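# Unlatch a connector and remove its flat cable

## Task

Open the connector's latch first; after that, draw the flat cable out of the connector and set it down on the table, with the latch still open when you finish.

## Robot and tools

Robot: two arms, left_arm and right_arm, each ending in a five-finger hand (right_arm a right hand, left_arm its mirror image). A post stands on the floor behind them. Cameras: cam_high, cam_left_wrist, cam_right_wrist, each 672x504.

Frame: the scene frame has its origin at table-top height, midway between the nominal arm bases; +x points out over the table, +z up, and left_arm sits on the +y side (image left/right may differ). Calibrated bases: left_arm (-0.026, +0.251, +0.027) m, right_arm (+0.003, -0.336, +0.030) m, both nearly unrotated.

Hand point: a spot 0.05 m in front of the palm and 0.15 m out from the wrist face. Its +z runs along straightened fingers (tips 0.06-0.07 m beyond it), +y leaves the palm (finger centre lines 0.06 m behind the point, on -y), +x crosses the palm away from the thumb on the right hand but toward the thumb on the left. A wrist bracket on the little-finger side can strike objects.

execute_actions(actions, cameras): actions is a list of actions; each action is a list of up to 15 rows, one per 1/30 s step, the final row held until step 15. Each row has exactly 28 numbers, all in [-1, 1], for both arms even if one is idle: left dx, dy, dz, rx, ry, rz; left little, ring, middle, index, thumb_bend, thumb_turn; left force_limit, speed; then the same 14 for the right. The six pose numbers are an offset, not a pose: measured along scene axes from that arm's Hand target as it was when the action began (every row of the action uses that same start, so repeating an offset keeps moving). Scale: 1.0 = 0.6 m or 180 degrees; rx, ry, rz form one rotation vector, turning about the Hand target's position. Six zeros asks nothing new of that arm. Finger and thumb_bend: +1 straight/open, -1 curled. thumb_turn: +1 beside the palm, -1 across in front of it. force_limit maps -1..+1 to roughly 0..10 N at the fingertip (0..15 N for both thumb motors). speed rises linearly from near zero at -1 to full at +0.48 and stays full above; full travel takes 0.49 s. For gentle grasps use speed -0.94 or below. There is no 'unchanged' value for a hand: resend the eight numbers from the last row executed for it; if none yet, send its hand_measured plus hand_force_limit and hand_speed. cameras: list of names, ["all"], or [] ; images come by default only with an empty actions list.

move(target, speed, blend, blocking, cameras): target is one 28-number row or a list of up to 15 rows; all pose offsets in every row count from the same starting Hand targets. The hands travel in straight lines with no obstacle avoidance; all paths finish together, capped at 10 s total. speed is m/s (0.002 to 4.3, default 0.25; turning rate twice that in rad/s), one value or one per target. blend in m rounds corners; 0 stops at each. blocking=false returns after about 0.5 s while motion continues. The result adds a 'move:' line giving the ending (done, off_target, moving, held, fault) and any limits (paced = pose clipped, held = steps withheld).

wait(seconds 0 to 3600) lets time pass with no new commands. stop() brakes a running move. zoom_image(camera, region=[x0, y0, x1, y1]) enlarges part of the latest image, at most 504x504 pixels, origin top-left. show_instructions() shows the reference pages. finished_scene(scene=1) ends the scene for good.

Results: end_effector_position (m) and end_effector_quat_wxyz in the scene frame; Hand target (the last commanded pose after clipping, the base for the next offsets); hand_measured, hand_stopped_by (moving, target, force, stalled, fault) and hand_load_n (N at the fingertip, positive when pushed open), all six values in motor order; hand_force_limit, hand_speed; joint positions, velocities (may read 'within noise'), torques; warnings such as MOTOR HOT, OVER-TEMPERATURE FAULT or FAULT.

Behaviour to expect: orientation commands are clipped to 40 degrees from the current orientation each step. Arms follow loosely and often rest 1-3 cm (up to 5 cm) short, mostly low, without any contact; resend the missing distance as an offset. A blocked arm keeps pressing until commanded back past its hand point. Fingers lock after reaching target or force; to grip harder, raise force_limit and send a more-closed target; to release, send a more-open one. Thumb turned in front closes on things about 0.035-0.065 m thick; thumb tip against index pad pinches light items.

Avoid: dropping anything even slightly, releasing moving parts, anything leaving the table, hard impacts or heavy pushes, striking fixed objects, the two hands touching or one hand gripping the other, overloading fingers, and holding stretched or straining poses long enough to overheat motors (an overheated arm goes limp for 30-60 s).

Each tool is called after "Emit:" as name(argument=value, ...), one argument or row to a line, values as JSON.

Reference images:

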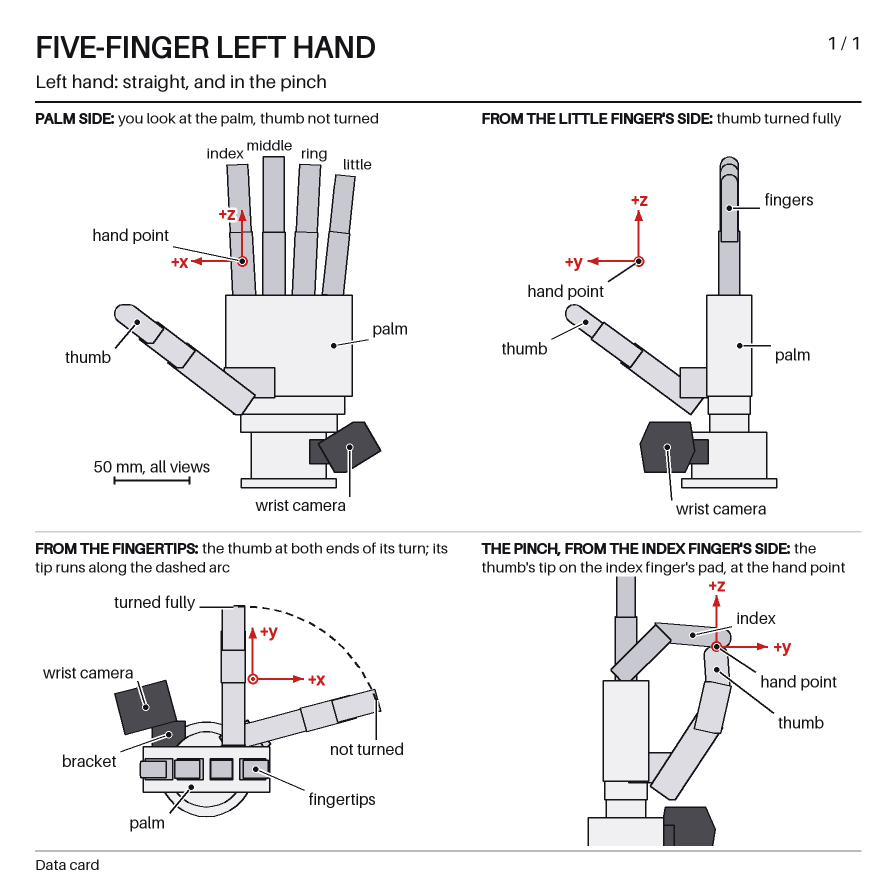

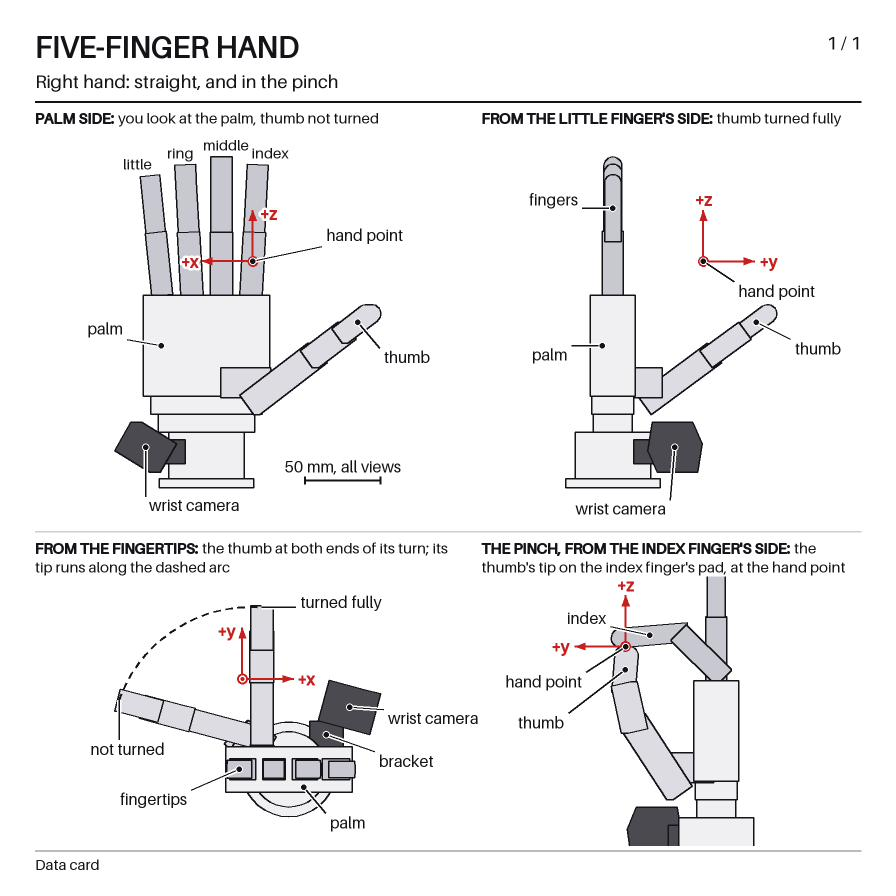

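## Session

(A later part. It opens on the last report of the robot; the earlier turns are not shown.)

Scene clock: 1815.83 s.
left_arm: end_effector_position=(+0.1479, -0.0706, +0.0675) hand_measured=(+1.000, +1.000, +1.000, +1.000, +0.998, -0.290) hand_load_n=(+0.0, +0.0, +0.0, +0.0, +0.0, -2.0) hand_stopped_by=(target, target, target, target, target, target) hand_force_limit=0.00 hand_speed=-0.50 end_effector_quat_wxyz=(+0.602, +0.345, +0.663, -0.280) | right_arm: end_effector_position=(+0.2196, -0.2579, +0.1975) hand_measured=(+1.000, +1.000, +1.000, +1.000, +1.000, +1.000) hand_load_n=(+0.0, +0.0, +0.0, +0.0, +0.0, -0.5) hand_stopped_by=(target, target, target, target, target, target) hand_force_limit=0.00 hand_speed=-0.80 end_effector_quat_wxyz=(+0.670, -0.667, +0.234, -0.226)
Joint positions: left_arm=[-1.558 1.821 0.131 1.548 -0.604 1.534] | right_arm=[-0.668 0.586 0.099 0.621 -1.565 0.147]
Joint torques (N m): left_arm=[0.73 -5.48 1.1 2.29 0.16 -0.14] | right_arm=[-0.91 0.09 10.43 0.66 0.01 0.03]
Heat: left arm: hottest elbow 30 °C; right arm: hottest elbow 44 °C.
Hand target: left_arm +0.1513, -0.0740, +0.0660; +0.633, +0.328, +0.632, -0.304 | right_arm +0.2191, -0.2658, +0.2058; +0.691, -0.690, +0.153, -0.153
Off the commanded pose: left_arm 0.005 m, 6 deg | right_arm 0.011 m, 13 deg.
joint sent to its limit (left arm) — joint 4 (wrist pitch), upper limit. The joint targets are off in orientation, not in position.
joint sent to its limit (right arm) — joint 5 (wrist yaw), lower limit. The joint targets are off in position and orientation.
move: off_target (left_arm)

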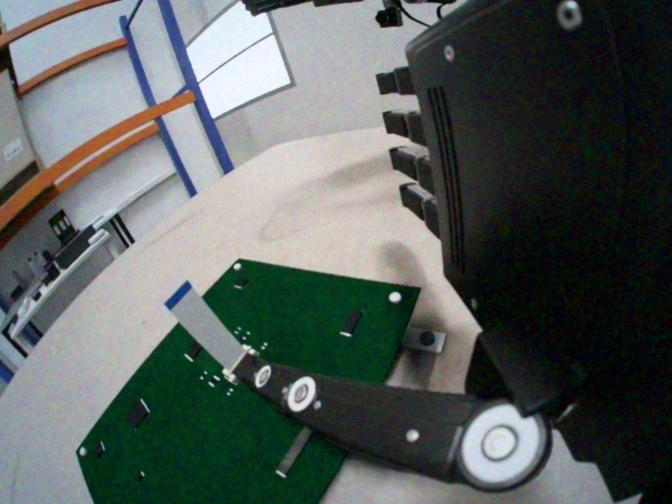

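Emit:
move(
  target=[0.006,0,0,0,0,0,1,1,1,1,1,-0.29,0,-0.5,0,0,0,0,0,0,1,1,1,1,1,1,0,-0.8],
  speed=[0.02],
  cameras=["cam_left_wrist"],
)

Emit:
zoom_image(
  camera="cam_left_wrist",
  region=[200, 330, 300, 400],
)

Scene clock: 1821.67 s.
left_arm: end_effector_position=(+0.1509, -0.0708, +0.0675) hand_measured=(+1.000, +1.000, +1.000, +1.000, +0.998, -0.290) hand_load_n=(+0.0, +0.0, +0.0, +0.0, -0.5, -2.0) hand_stopped_by=(target, target, target, target, target, target) hand_force_limit=0.00 hand_speed=-0.50 end_effector_quat_wxyz=(+0.602, +0.345, +0.663, -0.282) | right_arm: end_effector_position=(+0.2196, -0.2579, +0.1975) hand_measured=(+1.000, +1.000, +1.000, +1.000, +1.000, +1.000) hand_load_n=(+0.0, +0.0, +0.0, +0.0, +0.0, +0.0) hand_stopped_by=(target, target, target, target, target, target) hand_force_limit=0.00 hand_speed=-0.80 end_effector_quat_wxyz=(+0.670, -0.667, +0.234, -0.226)
Joint positions: left_arm=[-1.542 1.821 0.131 1.549 -0.586 1.534] | right_arm=[-0.668 0.586 0.099 0.621 -1.565 0.147]
Joint torques (N m): left_arm=[0.73 -5.71 1.16 2.24 0.15 -0.11] | right_arm=[-0.85 0.03 10.47 0.68 0 0.03]
Heat: left arm: hottest elbow 30 °C; right arm: hottest elbow 44 °C.
Hand target: left_arm +0.1549, -0.0741, +0.0660; +0.633, +0.328, +0.632, -0.305 | right_arm +0.2191, -0.2658, +0.2058; +0.691, -0.690, +0.153, -0.153
Off the commanded pose: left_arm 0.005 m, 6 deg | right_arm 0.011 m, 13 deg.
joint sent to its limit (left arm) — joint 4 (wrist pitch), upper limit. The joint targets are off in orientation, not in position.
joint sent to its limit (right arm) — joint 5 (wrist yaw), lower limit. The joint targets are off in position and orientation.
move: off_target (left_arm)

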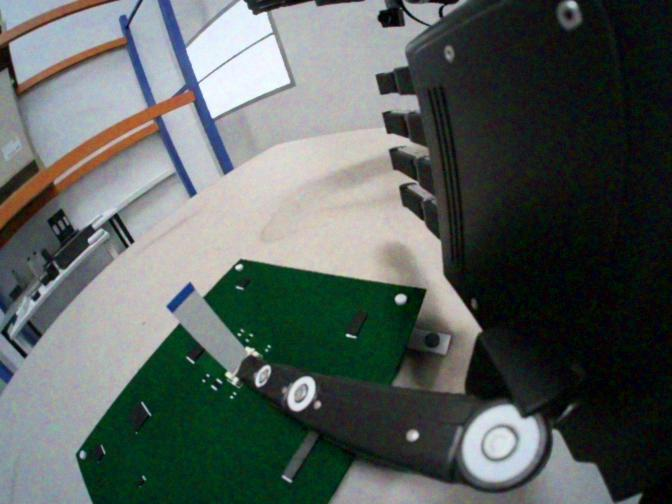

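Scaled by 5.040 from the camera's image (finer frame: 960x720).

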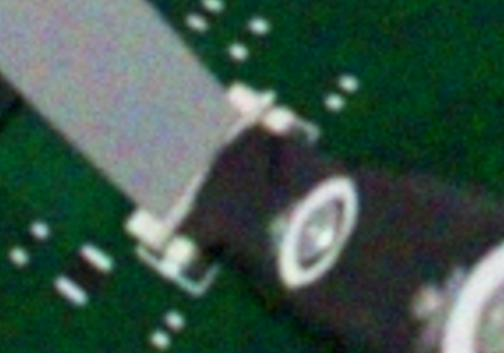

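Emit:
move(
  target=[0.006,0,0,0,0,0,1,1,1,1,1,-0.29,0,-0.5,0,0,0,0,0,0,1,1,1,1,1,1,0,-0.8],
  speed=[0.02],
  cameras=["cam_left_wrist"],
)

Emit:
zoom_image(
  camera="cam_left_wrist",
  region=[200, 330, 300, 400],
)

Scene clock: 1829.20 s.
left_arm: end_effector_position=(+0.1545, -0.0717, +0.0675) hand_measured=(+1.000, +1.000, +1.000, +1.000, +0.998, -0.290) hand_load_n=(+0.0, +0.0, -0.5, +0.0, -0.5, -2.5) hand_stopped_by=(target, target, target, target, target, target) hand_force_limit=0.00 hand_speed=-0.50 end_effector_quat_wxyz=(+0.602, +0.344, +0.663, -0.283) | right_arm: end_effector_position=(+0.2196, -0.2579, +0.1975) hand_measured=(+1.000, +1.000, +1.000, +1.000, +1.000, +1.000) hand_load_n=(+0.0, +0.0, +0.0, +0.0, +0.0, +0.0) hand_stopped_by=(target, target, target, target, target, target) hand_force_limit=0.00 hand_speed=-0.80 end_effector_quat_wxyz=(+0.670, -0.667, +0.234, -0.226)
Joint positions: left_arm=[-1.525 1.821 0.133 1.549 -0.569 1.534] | right_arm=[-0.668 0.586 0.099 0.621 -1.565 0.147]
Joint torques (N m): left_arm=[0.73 -5.66 1.02 2.24 0.16 -0.09] | right_arm=[-1.03 -0.03 10.39 0.69 0 0.04]
Heat: left arm: hottest elbow 30 °C; right arm: hottest elbow 44 °C.
Hand target: left_arm +0.1586, -0.0739, +0.0660; +0.633, +0.328, +0.632, -0.304 | right_arm +0.2191, -0.2658, +0.2058; +0.691, -0.690, +0.153, -0.153
Off the commanded pose: left_arm 0.005 m, 6 deg | right_arm 0.011 m, 13 deg.
joint sent to its limit (left arm) — joint 4 (wrist pitch), upper limit. The joint targets are off in orientation, not in position.
joint sent to its limit (right arm) — joint 5 (wrist yaw), lower limit. The joint targets are off in position and orientation.
move: off_target (left_arm)

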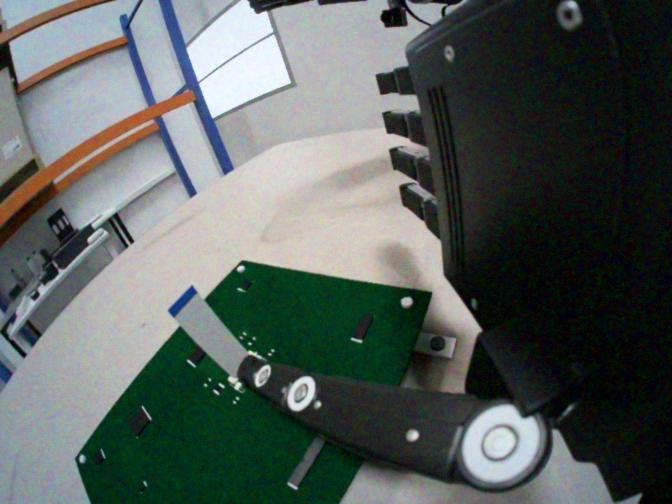

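Scaled by 5.040 from the camera's image (finer frame: 960x720).

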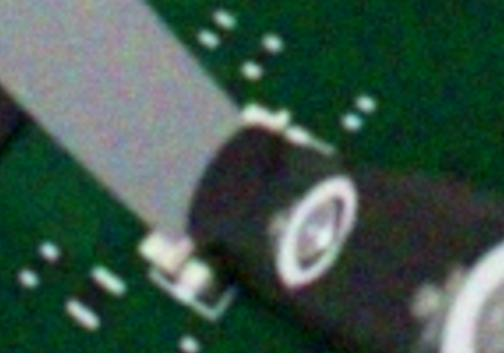

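Emit:
move(
  target=[0.005,0,0,0,0,0,1,1,1,1,1,-0.29,0,-0.5,0,0,0,0,0,0,1,1,1,1,1,1,0,-0.8],
  speed=[0.02],
  cameras=["cam_left_wrist"],
)

Emit:
zoom_image(
  camera="cam_left_wrist",
  region=[200, 330, 300, 400],
)

Scene clock: 1843.37 s.
left_arm: end_effector_position=(+0.1573, -0.0716, +0.0676) hand_measured=(+1.000, +1.000, +1.000, +1.000, +0.998, -0.290) hand_load_n=(+0.0, +0.0, +0.0, +0.0, -0.5, -3.0) hand_stopped_by=(target, target, target, target, target, target) hand_force_limit=0.00 hand_speed=-0.50 end_effector_quat_wxyz=(+0.601, +0.343, +0.663, -0.284) | right_arm: end_effector_position=(+0.2196, -0.2579, +0.1975) hand_measured=(+1.000, +1.000, +1.000, +1.000, +1.000, +1.000) hand_load_n=(+0.0, +0.0, +0.0, +0.0, +0.0, +0.0) hand_stopped_by=(target, target, target, target, target, target) hand_force_limit=0.00 hand_speed=-0.80 end_effector_quat_wxyz=(+0.670, -0.667, +0.234, -0.226)
Joint positions: left_arm=[-1.511 1.821 0.133 1.551 -0.554 1.534] | right_arm=[-0.668 0.586 0.099 0.621 -1.565 0.147]
Joint torques (N m): left_arm=[0.85 -5.77 1.1 2.18 0.15 -0.07] | right_arm=[-0.97 0.03 10.55 0.69 -0.01 0.04]
Heat: left arm: hottest elbow 30 °C; right arm: hottest elbow 44 °C.
Hand target: left_arm +0.1615, -0.0740, +0.0660; +0.633, +0.328, +0.632, -0.305 | right_arm +0.2191, -0.2658, +0.2058; +0.691, -0.690, +0.153, -0.153
Off the commanded pose: left_arm 0.005 m, 6 deg | right_arm 0.011 m, 13 deg.
joint sent to its limit (left arm) — joint 4 (wrist pitch), upper limit. The joint targets are off in orientation, not in position.
joint sent to its limit (right arm) — joint 5 (wrist yaw), lower limit. The joint targets are off in position and orientation.
move: off_target (left_arm)

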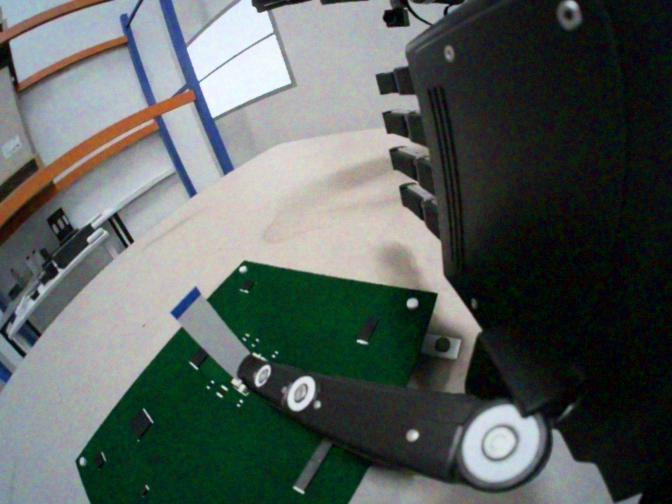

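Scaled by 5.040 from the camera's image (finer frame: 960x720).

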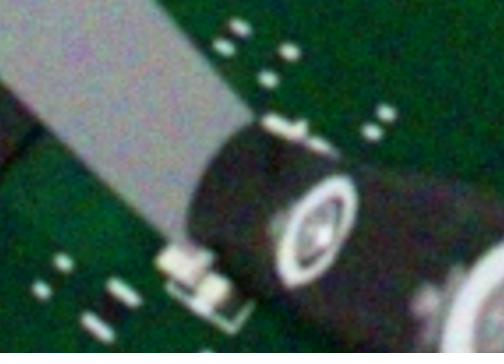

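Emit:
wait(
  seconds=0.5,
  cameras=["cam_high"],
)

Emit:
zoom_image(
  camera="cam_high",
  region=[325, 370, 375, 410],
)

Scene clock: 1852.20 s.
left_arm: end_effector_position=(+0.1573, -0.0716, +0.0676) hand_measured=(+1.000, +1.000, +1.000, +1.000, +0.998, -0.290) hand_load_n=(+0.0, +0.0, -0.5, +0.0, -0.5, -2.5) hand_stopped_by=(target, target, target, target, target, target) hand_force_limit=0.00 hand_speed=-0.50 end_effector_quat_wxyz=(+0.601, +0.343, +0.663, -0.284) | right_arm: end_effector_position=(+0.2196, -0.2579, +0.1975) hand_measured=(+1.000, +1.000, +1.000, +1.000, +1.000, +1.000) hand_load_n=(+0.0, +0.0, +0.0, +0.0, +0.0, +0.0) hand_stopped_by=(target, target, target, target, target, target) hand_force_limit=0.00 hand_speed=-0.80 end_effector_quat_wxyz=(+0.670, -0.667, +0.234, -0.226)
Joint positions: left_arm=[-1.511 1.821 0.133 1.551 -0.554 1.534] | right_arm=[-0.668 0.586 0.099 0.621 -1.565 0.147]
Joint torques (N m): left_arm=[0.85 -5.77 1.07 2.18 0.15 -0.07] | right_arm=[-0.91 0.03 10.47 0.68 -0.01 0.03]
Heat: left arm: hottest elbow 29 °C; right arm: hottest elbow 44 °C.
Hand target: left_arm +0.1615, -0.0740, +0.0660; +0.633, +0.328, +0.632, -0.305 | right_arm +0.2191, -0.2658, +0.2058; +0.691, -0.690, +0.153, -0.153
Off the commanded pose: left_arm 0.005 m, 6 deg | right_arm 0.011 m, 13 deg.
wait: 0.50 s; at rest from the start

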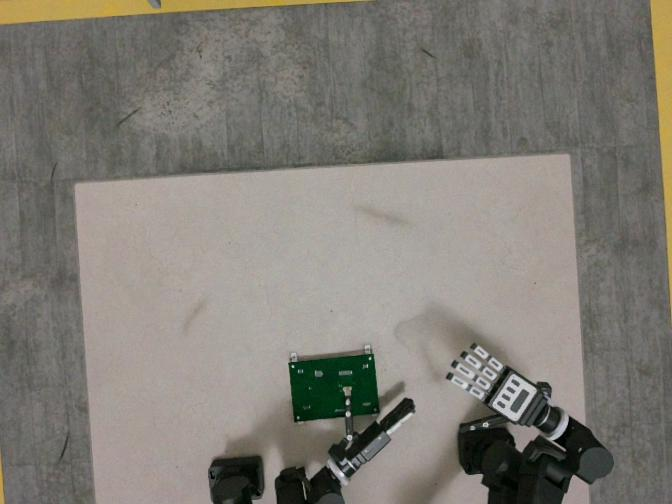

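Scaled by 10.080 from the camera's image (finer frame: 960x720).

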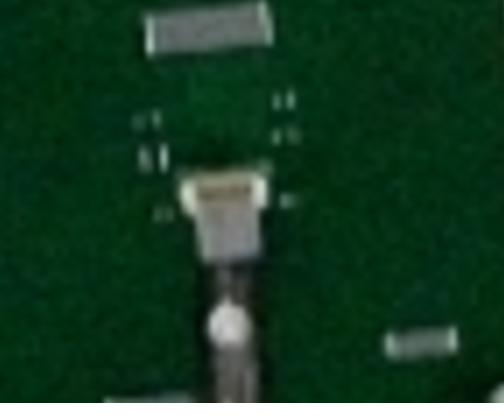

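Emit:
move(
  target=[0.005,0,0,0,0,0,1,1,1,1,1,-0.29,0,-0.5,0,0,0,0,0,0,1,1,1,1,1,1,0,-0.8],
  speed=[0.02],
  cameras=["cam_left_wrist"],
)

Emit:
zoom_image(
  camera="cam_left_wrist",
  region=[200, 330, 300, 400],
)

Scene clock: 1887.03 s.
left_arm: end_effector_position=(+0.1581, -0.0728, +0.0678) hand_measured=(+1.000, +1.000, +1.000, +1.000, +0.998, -0.290) hand_load_n=(+0.0, +0.0, +0.0, +0.5, +0.0, -3.0) hand_stopped_by=(target, target, target, target, target, target) hand_force_limit=0.00 hand_speed=-0.50 end_effector_quat_wxyz=(+0.600, +0.345, +0.662, -0.287) | right_arm: end_effector_position=(+0.2196, -0.2579, +0.1975) hand_measured=(+1.000, +1.000, +1.000, +1.000, +1.000, +1.000) hand_load_n=(+0.0, +0.0, +0.0, +0.0, +0.0, +0.0) hand_stopped_by=(target, target, target, target, target, target) hand_force_limit=0.00 hand_speed=-0.80 end_effector_quat_wxyz=(+0.670, -0.667, +0.234, -0.226)
Joint positions: left_arm=[-1.503 1.821 0.133 1.554 -0.539 1.536] | right_arm=[-0.668 0.586 0.099 0.621 -1.565 0.147]
Joint torques (N m): left_arm=[1.26 -5.71 1.13 2.1 0.1 -0.06] | right_arm=[-0.97 -0.32 10.51 0.72 -0.02 0.03]
Heat: left arm: hottest elbow 29 °C; right arm: hottest elbow 44 °C.
Hand target: left_arm +0.1646, -0.0740, +0.0661; +0.633, +0.328, +0.632, -0.304 | right_arm +0.2191, -0.2658, +0.2058; +0.691, -0.690, +0.153, -0.153
Off the commanded pose: left_arm 0.007 m, 6 deg | right_arm 0.011 m, 13 deg.
joint sent to its limit (left arm) — joint 4 (wrist pitch), upper limit. The joint targets are off in orientation, not in position.
joint sent to its limit (right arm) — joint 5 (wrist yaw), lower limit. The joint targets are off in position and orientation.
move: off_target (left_arm)

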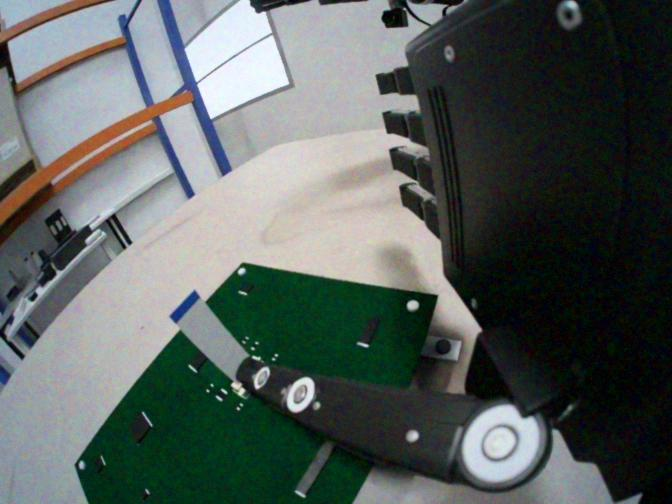

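Scaled by 5.040 from the camera's image (finer frame: 960x720).

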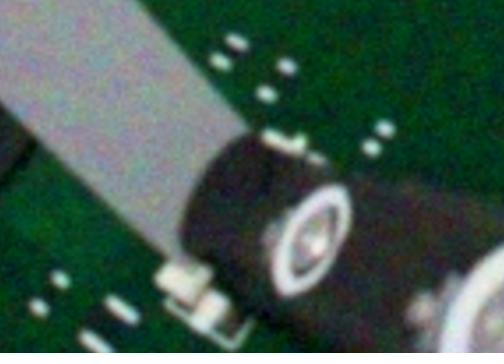

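Emit:
move(
  target=[0.004,0,0,0,0,0,1,1,1,1,1,-0.29,0,-0.5,0,0,0,0,0,0,1,1,1,1,1,1,0,-0.8],
  speed=[0.02],
  cameras=["cam_left_wrist"],
)

Emit:
zoom_image(
  camera="cam_left_wrist",
  region=[200, 330, 300, 400],
)

Scene clock: 1896.77 s.
left_arm: end_effector_position=(+0.1581, -0.0739, +0.0679) hand_measured=(+1.000, +1.000, +1.000, +1.000, +0.998, -0.290) hand_load_n=(+0.0, +0.0, +0.0, +0.0, +0.5, -3.0) hand_stopped_by=(target, target, target, target, target, target) hand_force_limit=0.00 hand_speed=-0.50 end_effector_quat_wxyz=(+0.599, +0.346, +0.661, -0.290) | right_arm: end_effector_position=(+0.2196, -0.2579, +0.1975) hand_measured=(+1.000, +1.000, +1.000, +1.000, +1.000, +1.000) hand_load_n=(+0.0, +0.0, +0.0, +0.0, +0.0, +0.0) hand_stopped_by=(target, target, target, target, target, target) hand_force_limit=0.00 hand_speed=-0.80 end_effector_quat_wxyz=(+0.670, -0.667, +0.234, -0.226)
Joint positions: left_arm=[-1.499 1.821 0.133 1.555 -0.528 1.536] | right_arm=[-0.668 0.586 0.099 0.621 -1.565 0.147]
Joint torques (N m): left_arm=[1.73 -5.77 1.2 2.03 0.09 -0.05] | right_arm=[-0.79 0.03 10.43 0.65 0 0.03]
Heat: left arm: hottest elbow 29 °C; right arm: hottest elbow 44 °C.
Hand target: left_arm +0.1669, -0.0740, +0.0660; +0.633, +0.328, +0.632, -0.305 | right_arm +0.2191, -0.2658, +0.2058; +0.691, -0.690, +0.153, -0.153
Off the commanded pose: left_arm 0.009 m, 6 deg | right_arm 0.011 m, 13 deg.
joint sent to its limit (left arm) — joint 4 (wrist pitch), upper limit. The joint targets are off in orientation, not in position.
joint sent to its limit (right arm) — joint 5 (wrist yaw), lower limit. The joint targets are off in position and orientation.
move: off_target (left_arm)

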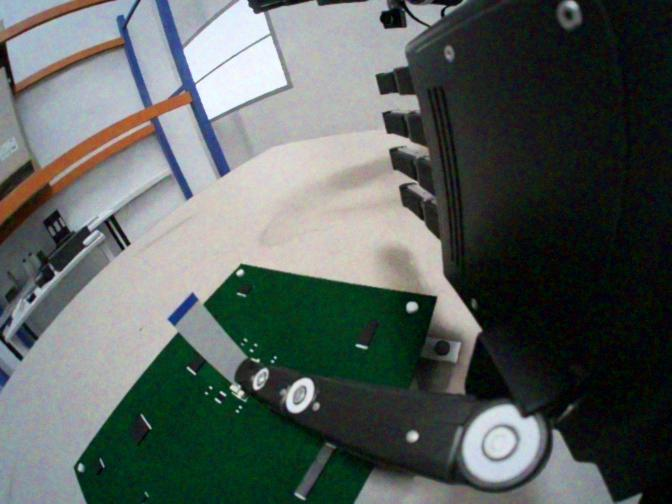

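Scaled by 5.040 from the camera's image (finer frame: 960x720).

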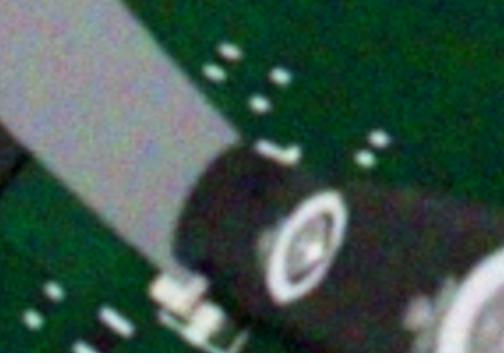

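Emit:
move(
  target=[0,0,0,0,0,0,1,1,1,1,1,-0.35,0,-0.8,0,0,0,0,0,0,1,1,1,1,1,1,0,-0.8],
  speed=[0.02],
  cameras=["cam_left_wrist"],
)

Emit:
zoom_image(
  camera="cam_left_wrist",
  region=[200, 330, 300, 400],
)

Scene clock: 1905.00 s.
left_arm: end_effector_position=(+0.1579, -0.0743, +0.0677) hand_measured=(+1.000, +1.000, +1.000, +1.000, +0.998, -0.350) hand_load_n=(+0.0, +0.0, +0.0, +0.0, +0.5, +0.5) hand_stopped_by=(target, target, target, target, target, target) hand_force_limit=0.00 hand_speed=-0.80 end_effector_quat_wxyz=(+0.598, +0.346, +0.661, -0.291) | right_arm: end_effector_position=(+0.2196, -0.2579, +0.1975) hand_measured=(+1.000, +1.000, +1.000, +1.000, +1.000, +1.000) hand_load_n=(+0.0, +0.0, +0.0, +0.0, +0.0, -0.5) hand_stopped_by=(target, target, target, target, target, target) hand_force_limit=0.00 hand_speed=-0.80 end_effector_quat_wxyz=(+0.670, -0.667, +0.234, -0.226)
Joint positions: left_arm=[-1.498 1.821 0.133 1.555 -0.525 1.534] | right_arm=[-0.668 0.586 0.099 0.621 -1.565 0.147]
Joint torques (N m): left_arm=[1.67 -5.71 1.18 2.03 -0.01 -0.03] | right_arm=[-0.67 -0.09 10.48 0.73 -0.01 0.01]
Heat: left arm: hottest elbow 29 °C; right arm: hottest elbow 44 °C.
Hand target: left_arm +0.1669, -0.0740, +0.0661; +0.633, +0.328, +0.632, -0.305 | right_arm +0.2191, -0.2658, +0.2058; +0.691, -0.690, +0.153, -0.153
Off the commanded pose: left_arm 0.009 m, 6 deg | right_arm 0.011 m, 13 deg.
joint sent to its limit (left arm) — joint 4 (wrist pitch), upper limit. The joint targets are off in orientation, not in position.
joint sent to its limit (right arm) — joint 5 (wrist yaw), lower limit. The joint targets are off in position and orientation.
move: done

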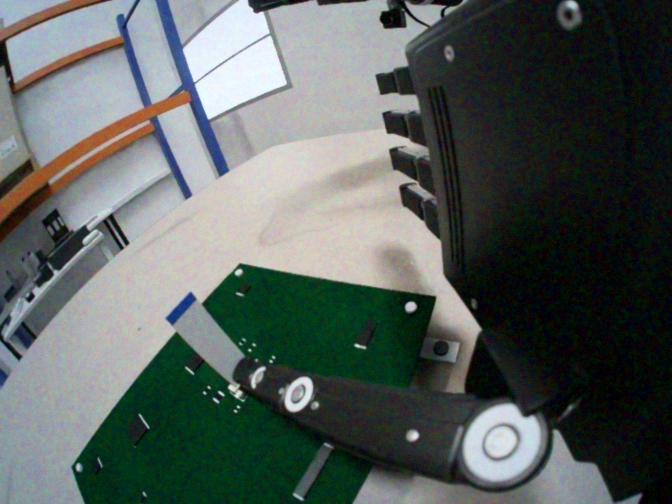

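Scaled by 5.040 from the camera's image (finer frame: 960x720).

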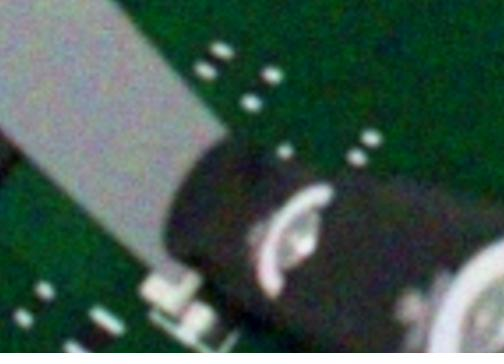

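Emit:
move(
  target=[0,0,0,0,0,0,1,1,1,1,1,-0.41,0,-0.8,0,0,0,0,0,0,1,1,1,1,1,1,0,-0.8],
  speed=[0.02],
  cameras=["cam_left_wrist"],
)

Emit:
zoom_image(
  camera="cam_left_wrist",
  region=[200, 330, 300, 400],
)

Scene clock: 1908.63 s.
left_arm: end_effector_position=(+0.1579, -0.0744, +0.0673) hand_measured=(+1.000, +1.000, +1.000, +1.000, +0.998, -0.410) hand_load_n=(+0.0, +0.0, +0.0, +0.0, +0.0, +0.5) hand_stopped_by=(target, target, target, target, target, target) hand_force_limit=0.00 hand_speed=-0.80 end_effector_quat_wxyz=(+0.598, +0.345, +0.662, -0.293) | right_arm: end_effector_position=(+0.2196, -0.2579, +0.1975) hand_measured=(+1.000, +1.000, +1.000, +1.000, +1.000, +1.000) hand_load_n=(+0.0, +0.0, +0.0, +0.0, +0.0, +0.0) hand_stopped_by=(target, target, target, target, target, target) hand_force_limit=0.00 hand_speed=-0.80 end_effector_quat_wxyz=(+0.670, -0.667, +0.234, -0.226)
Joint positions: left_arm=[-1.498 1.821 0.133 1.555 -0.523 1.53] | right_arm=[-0.668 0.586 0.099 0.621 -1.565 0.147]
Joint torques (N m): left_arm=[1.61 -5.89 1.18 2.04 -0.09 0.02] | right_arm=[-0.56 0.15 10.48 0.69 -0.02 0.03]
Heat: left arm: hottest elbow 29 °C; right arm: hottest elbow 44 °C.
Hand target: left_arm +0.1670, -0.0740, +0.0661; +0.633, +0.328, +0.632, -0.304 | right_arm +0.2191, -0.2658, +0.2058; +0.691, -0.690, +0.153, -0.153
Off the commanded pose: left_arm 0.009 m, 6 deg | right_arm 0.011 m, 13 deg.
joint sent to its limit (left arm) — joint 4 (wrist pitch), upper limit. The joint targets are off in orientation, not in position.
joint sent to its limit (right arm) — joint 5 (wrist yaw), lower limit. The joint targets are off in position and orientation.
move: done

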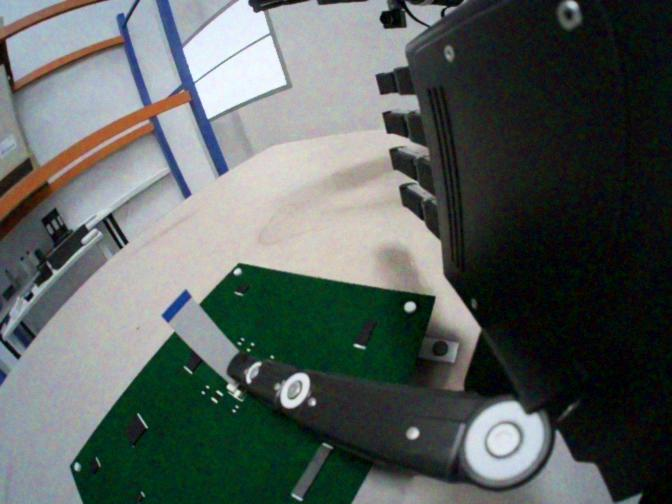

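Scaled by 5.040 from the camera's image (finer frame: 960x720).

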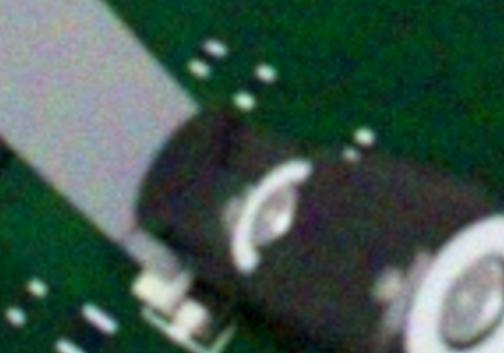

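Emit:
move(
  target=[0,0,0,0,0,0,1,1,1,1,1,-0.50,0,-0.8,0,0,0,0,0,0,1,1,1,1,1,1,0,-0.8],
  speed=[0.02],
  cameras=["cam_left_wrist"],
)

Emit:
zoom_image(
  camera="cam_left_wrist",
  region=[190, 320, 290, 400],
)

Scene clock: 1917.80 s.
left_arm: end_effector_position=(+0.1610, -0.0724, +0.0661) hand_measured=(+1.000, +1.000, +1.000, +1.000, +0.998, -0.500) hand_load_n=(+0.0, +0.0, +0.0, +0.0, -0.5, +1.5) hand_stopped_by=(target, target, target, target, target, target) hand_force_limit=0.00 hand_speed=-0.80 end_effector_quat_wxyz=(+0.598, +0.341, +0.665, -0.290) | right_arm: end_effector_position=(+0.2196, -0.2579, +0.1975) hand_measured=(+1.000, +1.000, +1.000, +1.000, +1.000, +1.000) hand_load_n=(+0.0, +0.0, -0.5, +0.0, +0.0, -0.5) hand_stopped_by=(target, target, target, target, target, target) hand_force_limit=0.00 hand_speed=-0.80 end_effector_quat_wxyz=(+0.670, -0.667, +0.234, -0.226)
Joint positions: left_arm=[-1.487 1.824 0.133 1.555 -0.522 1.525] | right_arm=[-0.668 0.586 0.099 0.621 -1.565 0.147]
Joint torques (N m): left_arm=[0.91 -6.07 1.17 2.03 -0.09 0.08] | right_arm=[-0.85 0.03 10.51 0.73 0 0.03]
Heat: left arm: hottest elbow 29 °C; right arm: hottest elbow 44 °C.
Hand target: left_arm +0.1669, -0.0741, +0.0661; +0.633, +0.328, +0.632, -0.305 | right_arm +0.2191, -0.2658, +0.2058; +0.691, -0.690, +0.153, -0.153
Off the commanded pose: left_arm 0.006 m, 6 deg | right_arm 0.011 m, 13 deg.
joint sent to its limit (left arm) — joint 4 (wrist pitch), upper limit. The joint targets are off in orientation, not in position.
joint sent to its limit (right arm) — joint 5 (wrist yaw), lower limit. The joint targets are off in position and orientation.
move: done

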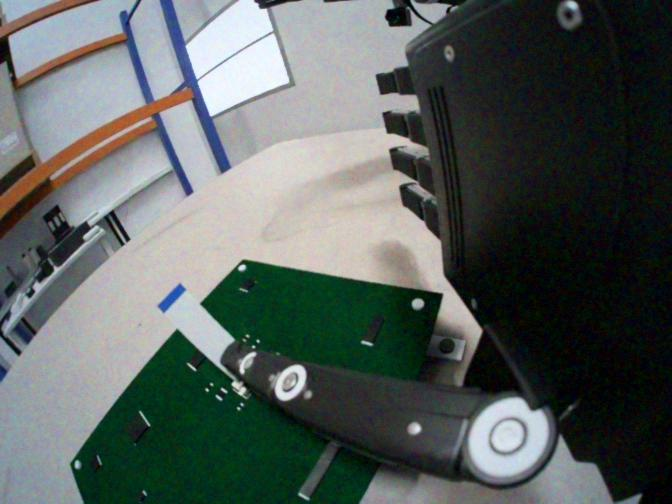

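Scaled by 5.040 from the camera's image (finer frame: 960x720).

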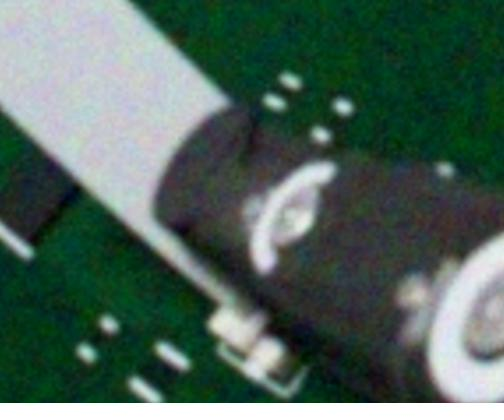

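Emit:
move(
  target=[
    [-0.0150,0,0.008,0,0,0,1,1,1,1,1,-0.50,0,-0.8,0,0,0,0,0,0,1,1,1,1,1,1,0,-0.8],
    [-0.0450,0,0.02,0,0,0,1,1,1,1,1,-0.50,0,-0.8,0,0,0,0,0,0,1,1,1,1,1,1,0,-0.8],
  ],
  speed=[0.05],
  cameras=["cam_left_wrist"],
)

Emit:
zoom_image(
  camera="cam_left_wrist",
  region=[190, 320, 290, 400],
)

speed must be one number or one for each of the 2 targets, got a list of 1; nothing of the call was run

Scaled by 5.040 from the camera's image (finer frame: 960x720).

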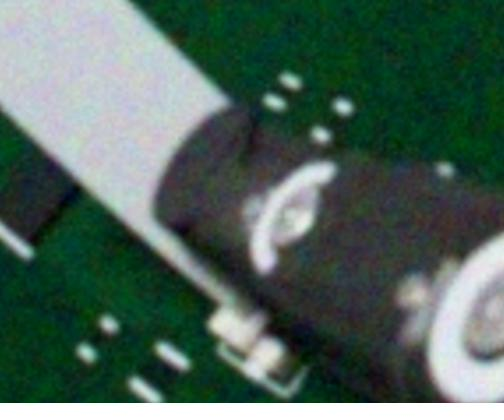

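Emit:
move(
  target=[
    [-0.0150,0,0.008,0,0,0,1,1,1,1,1,-0.50,0,-0.8,0,0,0,0,0,0,1,1,1,1,1,1,0,-0.8],
    [-0.0450,0,0.02,0,0,0,1,1,1,1,1,-0.50,0,-0.8,0,0,0,0,0,0,1,1,1,1,1,1,0,-0.8],
  ],
  speed=[0.05,0.05],
  cameras=["cam_left_wrist"],
)

Emit:
zoom_image(
  camera="cam_left_wrist",
  region=[190, 320, 290, 400],
)

Scene clock: 1931.23 s.
left_arm: end_effector_position=(+0.1428, -0.0721, +0.0712) hand_measured=(+1.000, +1.000, +1.000, +1.000, +0.998, -0.500) hand_load_n=(+0.0, +0.0, +0.0, +0.0, +0.0, +0.0) hand_stopped_by=(target, target, target, target, target, target) hand_force_limit=0.00 hand_speed=-0.80 end_effector_quat_wxyz=(+0.607, +0.333, +0.663, -0.285) | right_arm: end_effector_position=(+0.2196, -0.2579, +0.1975) hand_measured=(+1.000, +1.000, +1.000, +1.000, +1.000, +1.000) hand_load_n=(+0.0, +0.0, +0.0, +0.0, -0.5, +0.0) hand_stopped_by=(target, target, target, target, target, target) hand_force_limit=0.00 hand_speed=-0.80 end_effector_quat_wxyz=(+0.670, -0.667, +0.234, -0.226)
Joint positions: left_arm=[-1.59 1.817 0.136 1.555 -0.647 1.522] | right_arm=[-0.668 0.586 0.099 0.621 -1.565 0.147]
Joint torques (N m): left_arm=[-0.85 -8.59 0.17 1.98 -0.07 0.13] | right_arm=[-0.79 -0.15 10.45 0.62 -0.02 0.04]
Heat: left arm: hottest elbow 29 °C; right arm: hottest elbow 44 °C.
Hand target: left_arm +0.1399, -0.0740, +0.0781; +0.633, +0.328, +0.632, -0.305 | right_arm +0.2191, -0.2658, +0.2058; +0.691, -0.690, +0.153, -0.153
Off the commanded pose: left_arm 0.008 m, 5 deg | right_arm 0.011 m, 13 deg.
joint sent to its limit (left arm) — joint 4 (wrist pitch), upper limit. The joint targets are off in orientation, not in position.
joint sent to its limit (right arm) — joint 5 (wrist yaw), lower limit. The joint targets are off in position and orientation.
move: off_target (left_arm)

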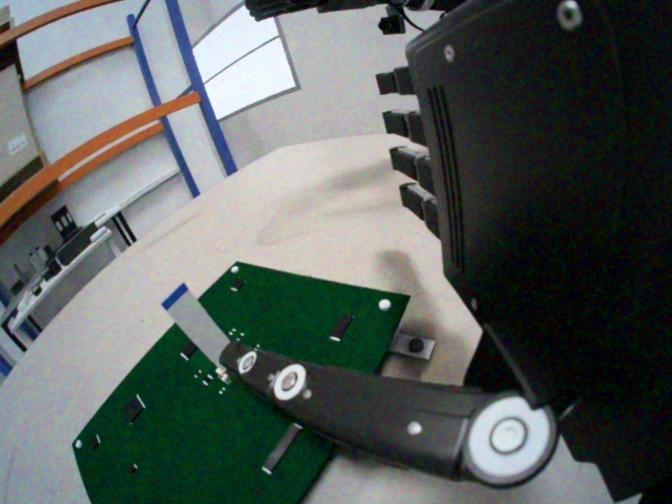

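Scaled by 5.040 from the camera's image (finer frame: 960x720).

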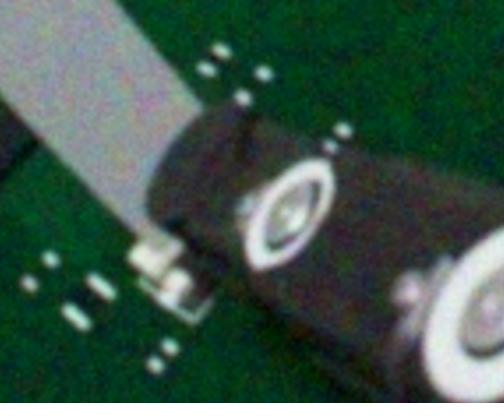

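Emit:
move(
  target=[
    [-0.005,0,0.055,0,0,0,1,1,1,1,1,-0.50,0,-0.8,0,0,0,0,0,0,1,1,1,1,1,1,0,-0.8],
    [-0.005,0,0.055,0,0,0,1,1,1,1,1,-1,0,0.2,0,0,0,0,0,0,1,1,1,1,1,1,0,-0.8],
  ],
  speed=[0.1,0.1],
  cameras=["cam_left_wrist"],
)

Scene clock: 1941.10 s.
left_arm: end_effector_position=(+0.1401, -0.0755, +0.1073) hand_measured=(+1.000, +1.000, +1.000, +1.000, +0.998, -1.000) hand_load_n=(+0.0, +0.0, +0.0, +0.0, +0.0, +0.5) hand_stopped_by=(target, target, target, target, target, target) hand_force_limit=0.00 hand_speed=0.20 end_effector_quat_wxyz=(+0.631, +0.324, +0.636, -0.303) | right_arm: end_effector_position=(+0.2196, -0.2579, +0.1975) hand_measured=(+1.000, +1.000, +1.000, +1.000, +1.000, +1.000) hand_load_n=(-0.5, +0.0, +0.0, +0.0, +0.0, +0.0) hand_stopped_by=(target, target, target, target, target, target) hand_force_limit=0.00 hand_speed=-0.80 end_effector_quat_wxyz=(+0.670, -0.667, +0.234, -0.226)
Joint positions: left_arm=[-1.603 1.703 0.123 1.555 -0.65 1.579] | right_arm=[-0.668 0.586 0.099 0.621 -1.565 0.147]
Joint torques (N m): left_arm=[-0.91 -7.71 0.46 1.59 0.01 0.16] | right_arm=[-1.14 0.03 10.44 0.65 -0.01 0.03]
Heat: left arm: hottest elbow 29 °C; right arm: hottest elbow 44 °C.
Hand target: left_arm +0.1369, -0.0741, +0.1111; +0.633, +0.328, +0.632, -0.305 | right_arm +0.2191, -0.2658, +0.2058; +0.691, -0.690, +0.153, -0.153
Off the commanded pose: left_arm 0.005 m, 1 deg | right_arm 0.011 m, 13 deg.
joint sent to its limit (right arm) — joint 5 (wrist yaw), lower limit. The joint targets are off in position and orientation.
move: done

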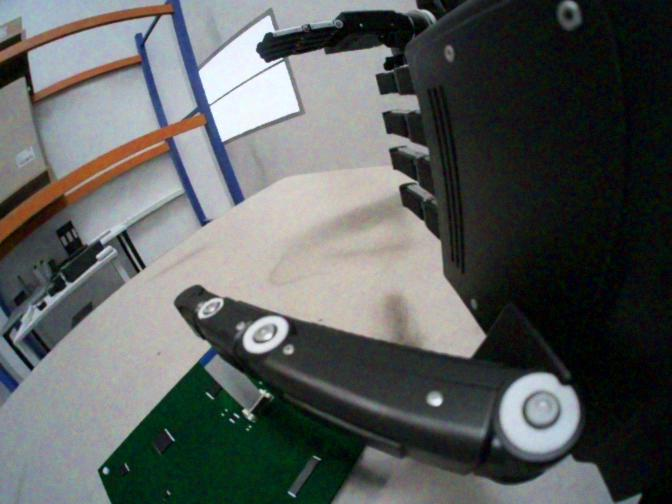

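Emit:
zoom_image(
  camera="cam_left_wrist",
  region=[225, 375, 295, 431],
)

Scaled by 7.200 from the camera's image (finer frame: 960x720).

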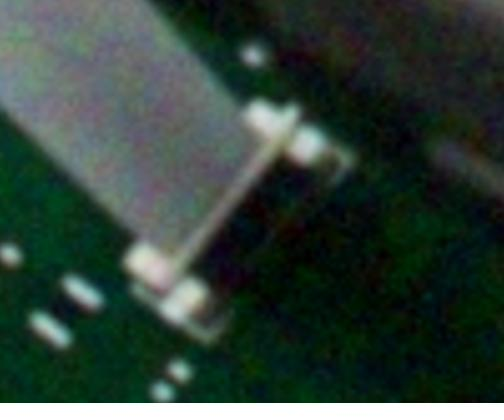

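Emit:
move(
  target=[
    [-0.05,0,0,0,0,0,1,1,1,1,1,-1,0,0.2,0,0,0,0,0,0,1,1,1,1,1,1,0,-0.8],
    [-0.05,0,-0.03,0,0,0,1,1,1,1,1,-1,0,0.2,0,0,0,0,0,0,1,1,1,1,1,1,0,-0.8],
  ],
  speed=[0.1,0.1],
  cameras=["cam_left_wrist"],
)

Scene clock: 1959.33 s.
left_arm: end_effector_position=(+0.1093, -0.0710, +0.0939) hand_measured=(+1.000, +1.000, +1.000, +1.000, +0.998, -1.000) hand_load_n=(+0.0, +0.0, +0.0, +0.0, +0.5, +0.5) hand_stopped_by=(target, target, target, target, target, target) hand_force_limit=0.00 hand_speed=0.20 end_effector_quat_wxyz=(+0.624, +0.336, +0.642, -0.292) | right_arm: end_effector_position=(+0.2196, -0.2579, +0.1975) hand_measured=(+1.000, +1.000, +1.000, +1.000, +1.000, +1.000) hand_load_n=(+0.0, +0.0, +0.0, -0.5, +0.0, -0.5) hand_stopped_by=(target, target, target, target, target, target) hand_force_limit=0.00 hand_speed=-0.80 end_effector_quat_wxyz=(+0.670, -0.667, +0.234, -0.226)
Joint positions: left_arm=[-1.751 1.75 0.123 1.555 -0.796 1.565] | right_arm=[-0.668 0.586 0.099 0.621 -1.565 0.147]
Joint torques (N m): left_arm=[-0.44 -5.77 1.05 1.87 -0.02 -0.12] | right_arm=[-0.85 0.03 10.48 0.69 0 0.04]
Heat: left arm: hottest elbow 29 °C; right arm: hottest elbow 44 °C.
Hand target: left_arm +0.1069, -0.0741, +0.0931; +0.633, +0.328, +0.632, -0.305 | right_arm +0.2191, -0.2658, +0.2058; +0.691, -0.690, +0.153, -0.153
Off the commanded pose: left_arm 0.004 m, 2 deg | right_arm 0.011 m, 13 deg.
joint sent to its limit (left arm) — joint 4 (wrist pitch), upper limit. The joint targets still meet the commanded pose.
joint sent to its limit (right arm) — joint 5 (wrist yaw), lower limit. The joint targets are off in position and orientation.
move: done

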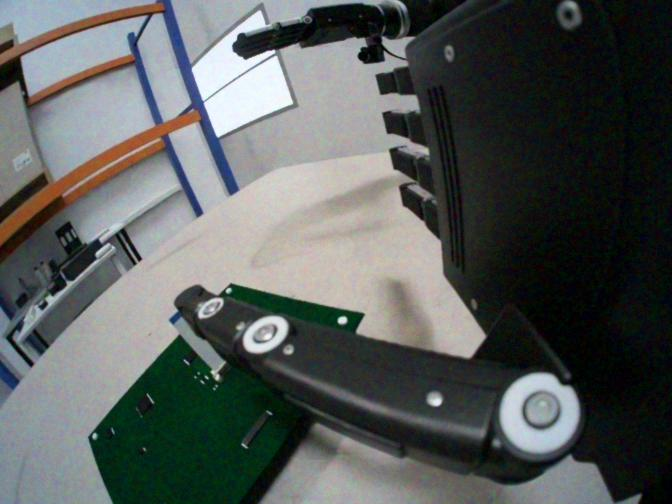

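Emit:
move(
  target=[0,0,0.045,0,0,0,1,1,1,1,1,-1,0,0.2,0,0,0,0,0,0,1,1,1,1,1,1,0,-0.8],
  speed=0.1,
  cameras=["cam_left_wrist"],
)

Scene clock: 1964.53 s.
left_arm: end_effector_position=(+0.1091, -0.0744, +0.1170) hand_measured=(+1.000, +1.000, +1.000, +1.000, +0.998, -1.000) hand_load_n=(+0.0, +0.0, +0.0, +0.0, +0.0, +0.5) hand_stopped_by=(target, target, target, target, target, target) hand_force_limit=0.00 hand_speed=0.20 end_effector_quat_wxyz=(+0.632, +0.323, +0.635, -0.305) | right_arm: end_effector_position=(+0.2196, -0.2579, +0.1975) hand_measured=(+1.000, +1.000, +1.000, +1.000, +1.000, +1.000) hand_load_n=(+0.0, +0.0, +0.0, +0.0, +0.0, +0.0) hand_stopped_by=(target, target, target, target, target, target) hand_force_limit=0.00 hand_speed=-0.80 end_effector_quat_wxyz=(+0.670, -0.667, +0.234, -0.226)
Joint positions: left_arm=[-1.751 1.625 0.123 1.479 -0.796 1.576] | right_arm=[-0.668 0.586 0.099 0.621 -1.565 0.147]
Joint torques (N m): left_arm=[-0.62 -7.24 1.31 0.95 0.1 0.14] | right_arm=[-0.79 0.09 10.43 0.66 0.02 0.02]
Heat: left arm: hottest elbow 29 °C; right arm: hottest elbow 44 °C.
Hand target: left_arm +0.1069, -0.0741, +0.1201; +0.633, +0.328, +0.632, -0.305 | right_arm +0.2191, -0.2658, +0.2058; +0.691, -0.690, +0.153, -0.153
Off the commanded pose: left_arm 0.004 m, 1 deg | right_arm 0.011 m, 13 deg.
joint sent to its limit (right arm) — joint 5 (wrist yaw), lower limit. The joint targets are off in position and orientation.
move: done

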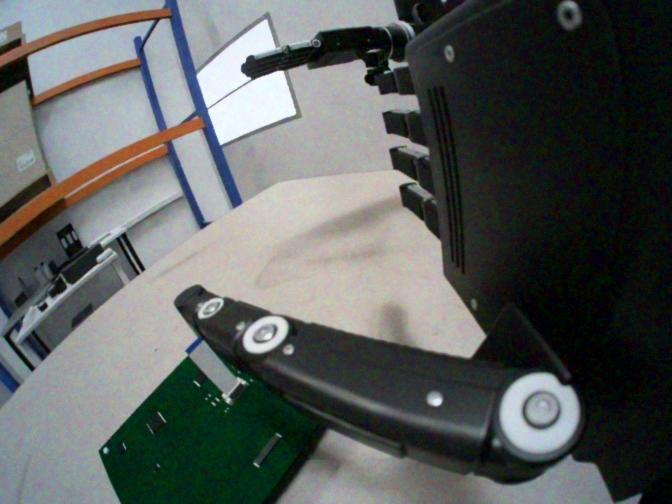

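Emit:
zoom_image(
  camera="cam_left_wrist",
  region=[207, 367, 263, 412],
)

Scaled by 9.000 from the camera's image (finer frame: 960x720).

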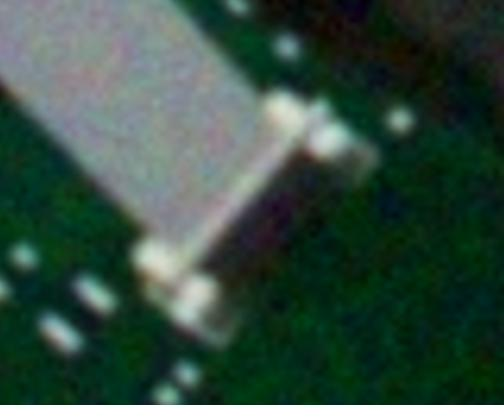

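Emit:
move(
  target=[
    [0.0718,0.0235,0.0965,0,0,0,1,1,1,1,1,-1,0,0.2,0,0,0,0,0,0,1,1,1,1,1,1,0,-0.8],
    [0.0718,0.0235,0.0965,-0.4624,0.2250,0.2250,1,1,1,1,1,1,0,0.2,0,0,0,0,0,0,1,1,1,1,1,1,0,-0.8],
  ],
  speed=[0.15,0.3],
  cameras=["cam_left_wrist"],
)

Scene clock: 1994.87 s.
left_arm: end_effector_position=(+0.1533, -0.0461, +0.1663) hand_measured=(+1.000, +1.000, +1.000, +1.000, +0.998, +1.000) hand_load_n=(+0.0, +0.0, +0.5, +0.0, +0.0, +0.0) hand_stopped_by=(target, target, target, target, target, target) hand_force_limit=0.00 hand_speed=0.20 end_effector_quat_wxyz=(+0.510, -0.467, +0.533, -0.488) | right_arm: end_effector_position=(+0.2196, -0.2579, +0.1975) hand_measured=(+1.000, +1.000, +1.000, +1.000, +1.000, +1.000) hand_load_n=(+0.0, +0.0, +0.0, +0.0, +0.0, -0.5) hand_stopped_by=(target, target, target, target, target, target) hand_force_limit=0.00 hand_speed=-0.80 end_effector_quat_wxyz=(+0.670, -0.667, +0.234, -0.226)
Joint positions: left_arm=[-1.655 1.414 0.295 1.547 -1.579 0.516] | right_arm=[-0.668 0.586 0.099 0.621 -1.565 0.147]
Joint torques (N m): left_arm=[-0.56 -6.24 5.86 0.72 0.35 -0.15] | right_arm=[-0.79 -0.09 10.44 0.65 -0.02 0.03]
Heat: left arm: hottest elbow 29 °C; right arm: hottest elbow 44 °C.
Hand target: left_arm +0.1500, -0.0599, +0.1780; +0.510, -0.483, +0.505, -0.501 | right_arm +0.2191, -0.2658, +0.2058; +0.691, -0.690, +0.153, -0.153
Off the commanded pose: left_arm 0.019 m, 4 deg | right_arm 0.011 m, 13 deg.
joint sent to its limit (left arm) — joint 5 (wrist yaw), lower limit. The joint targets still meet the commanded pose.
joint sent to its limit (right arm) — joint 5 (wrist yaw), lower limit. The joint targets are off in position and orientation.
move: off_target (left_arm); target 2's new numbers were sent with left_arm's hand 0.019 m and 4 deg from that target

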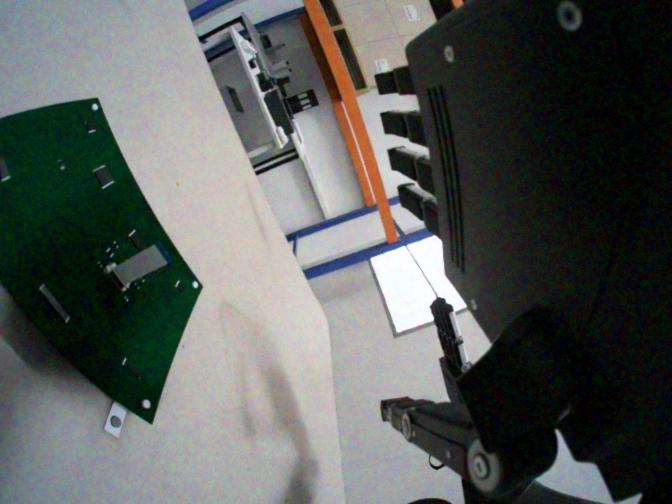

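Emit:
zoom_image(
  camera="cam_left_wrist",
  region=[90, 235, 160, 305],
)

Scaled by 7.200 from the camera's image (finer frame: 960x720).

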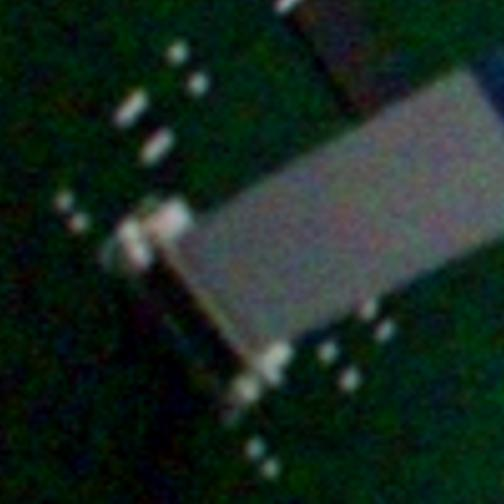

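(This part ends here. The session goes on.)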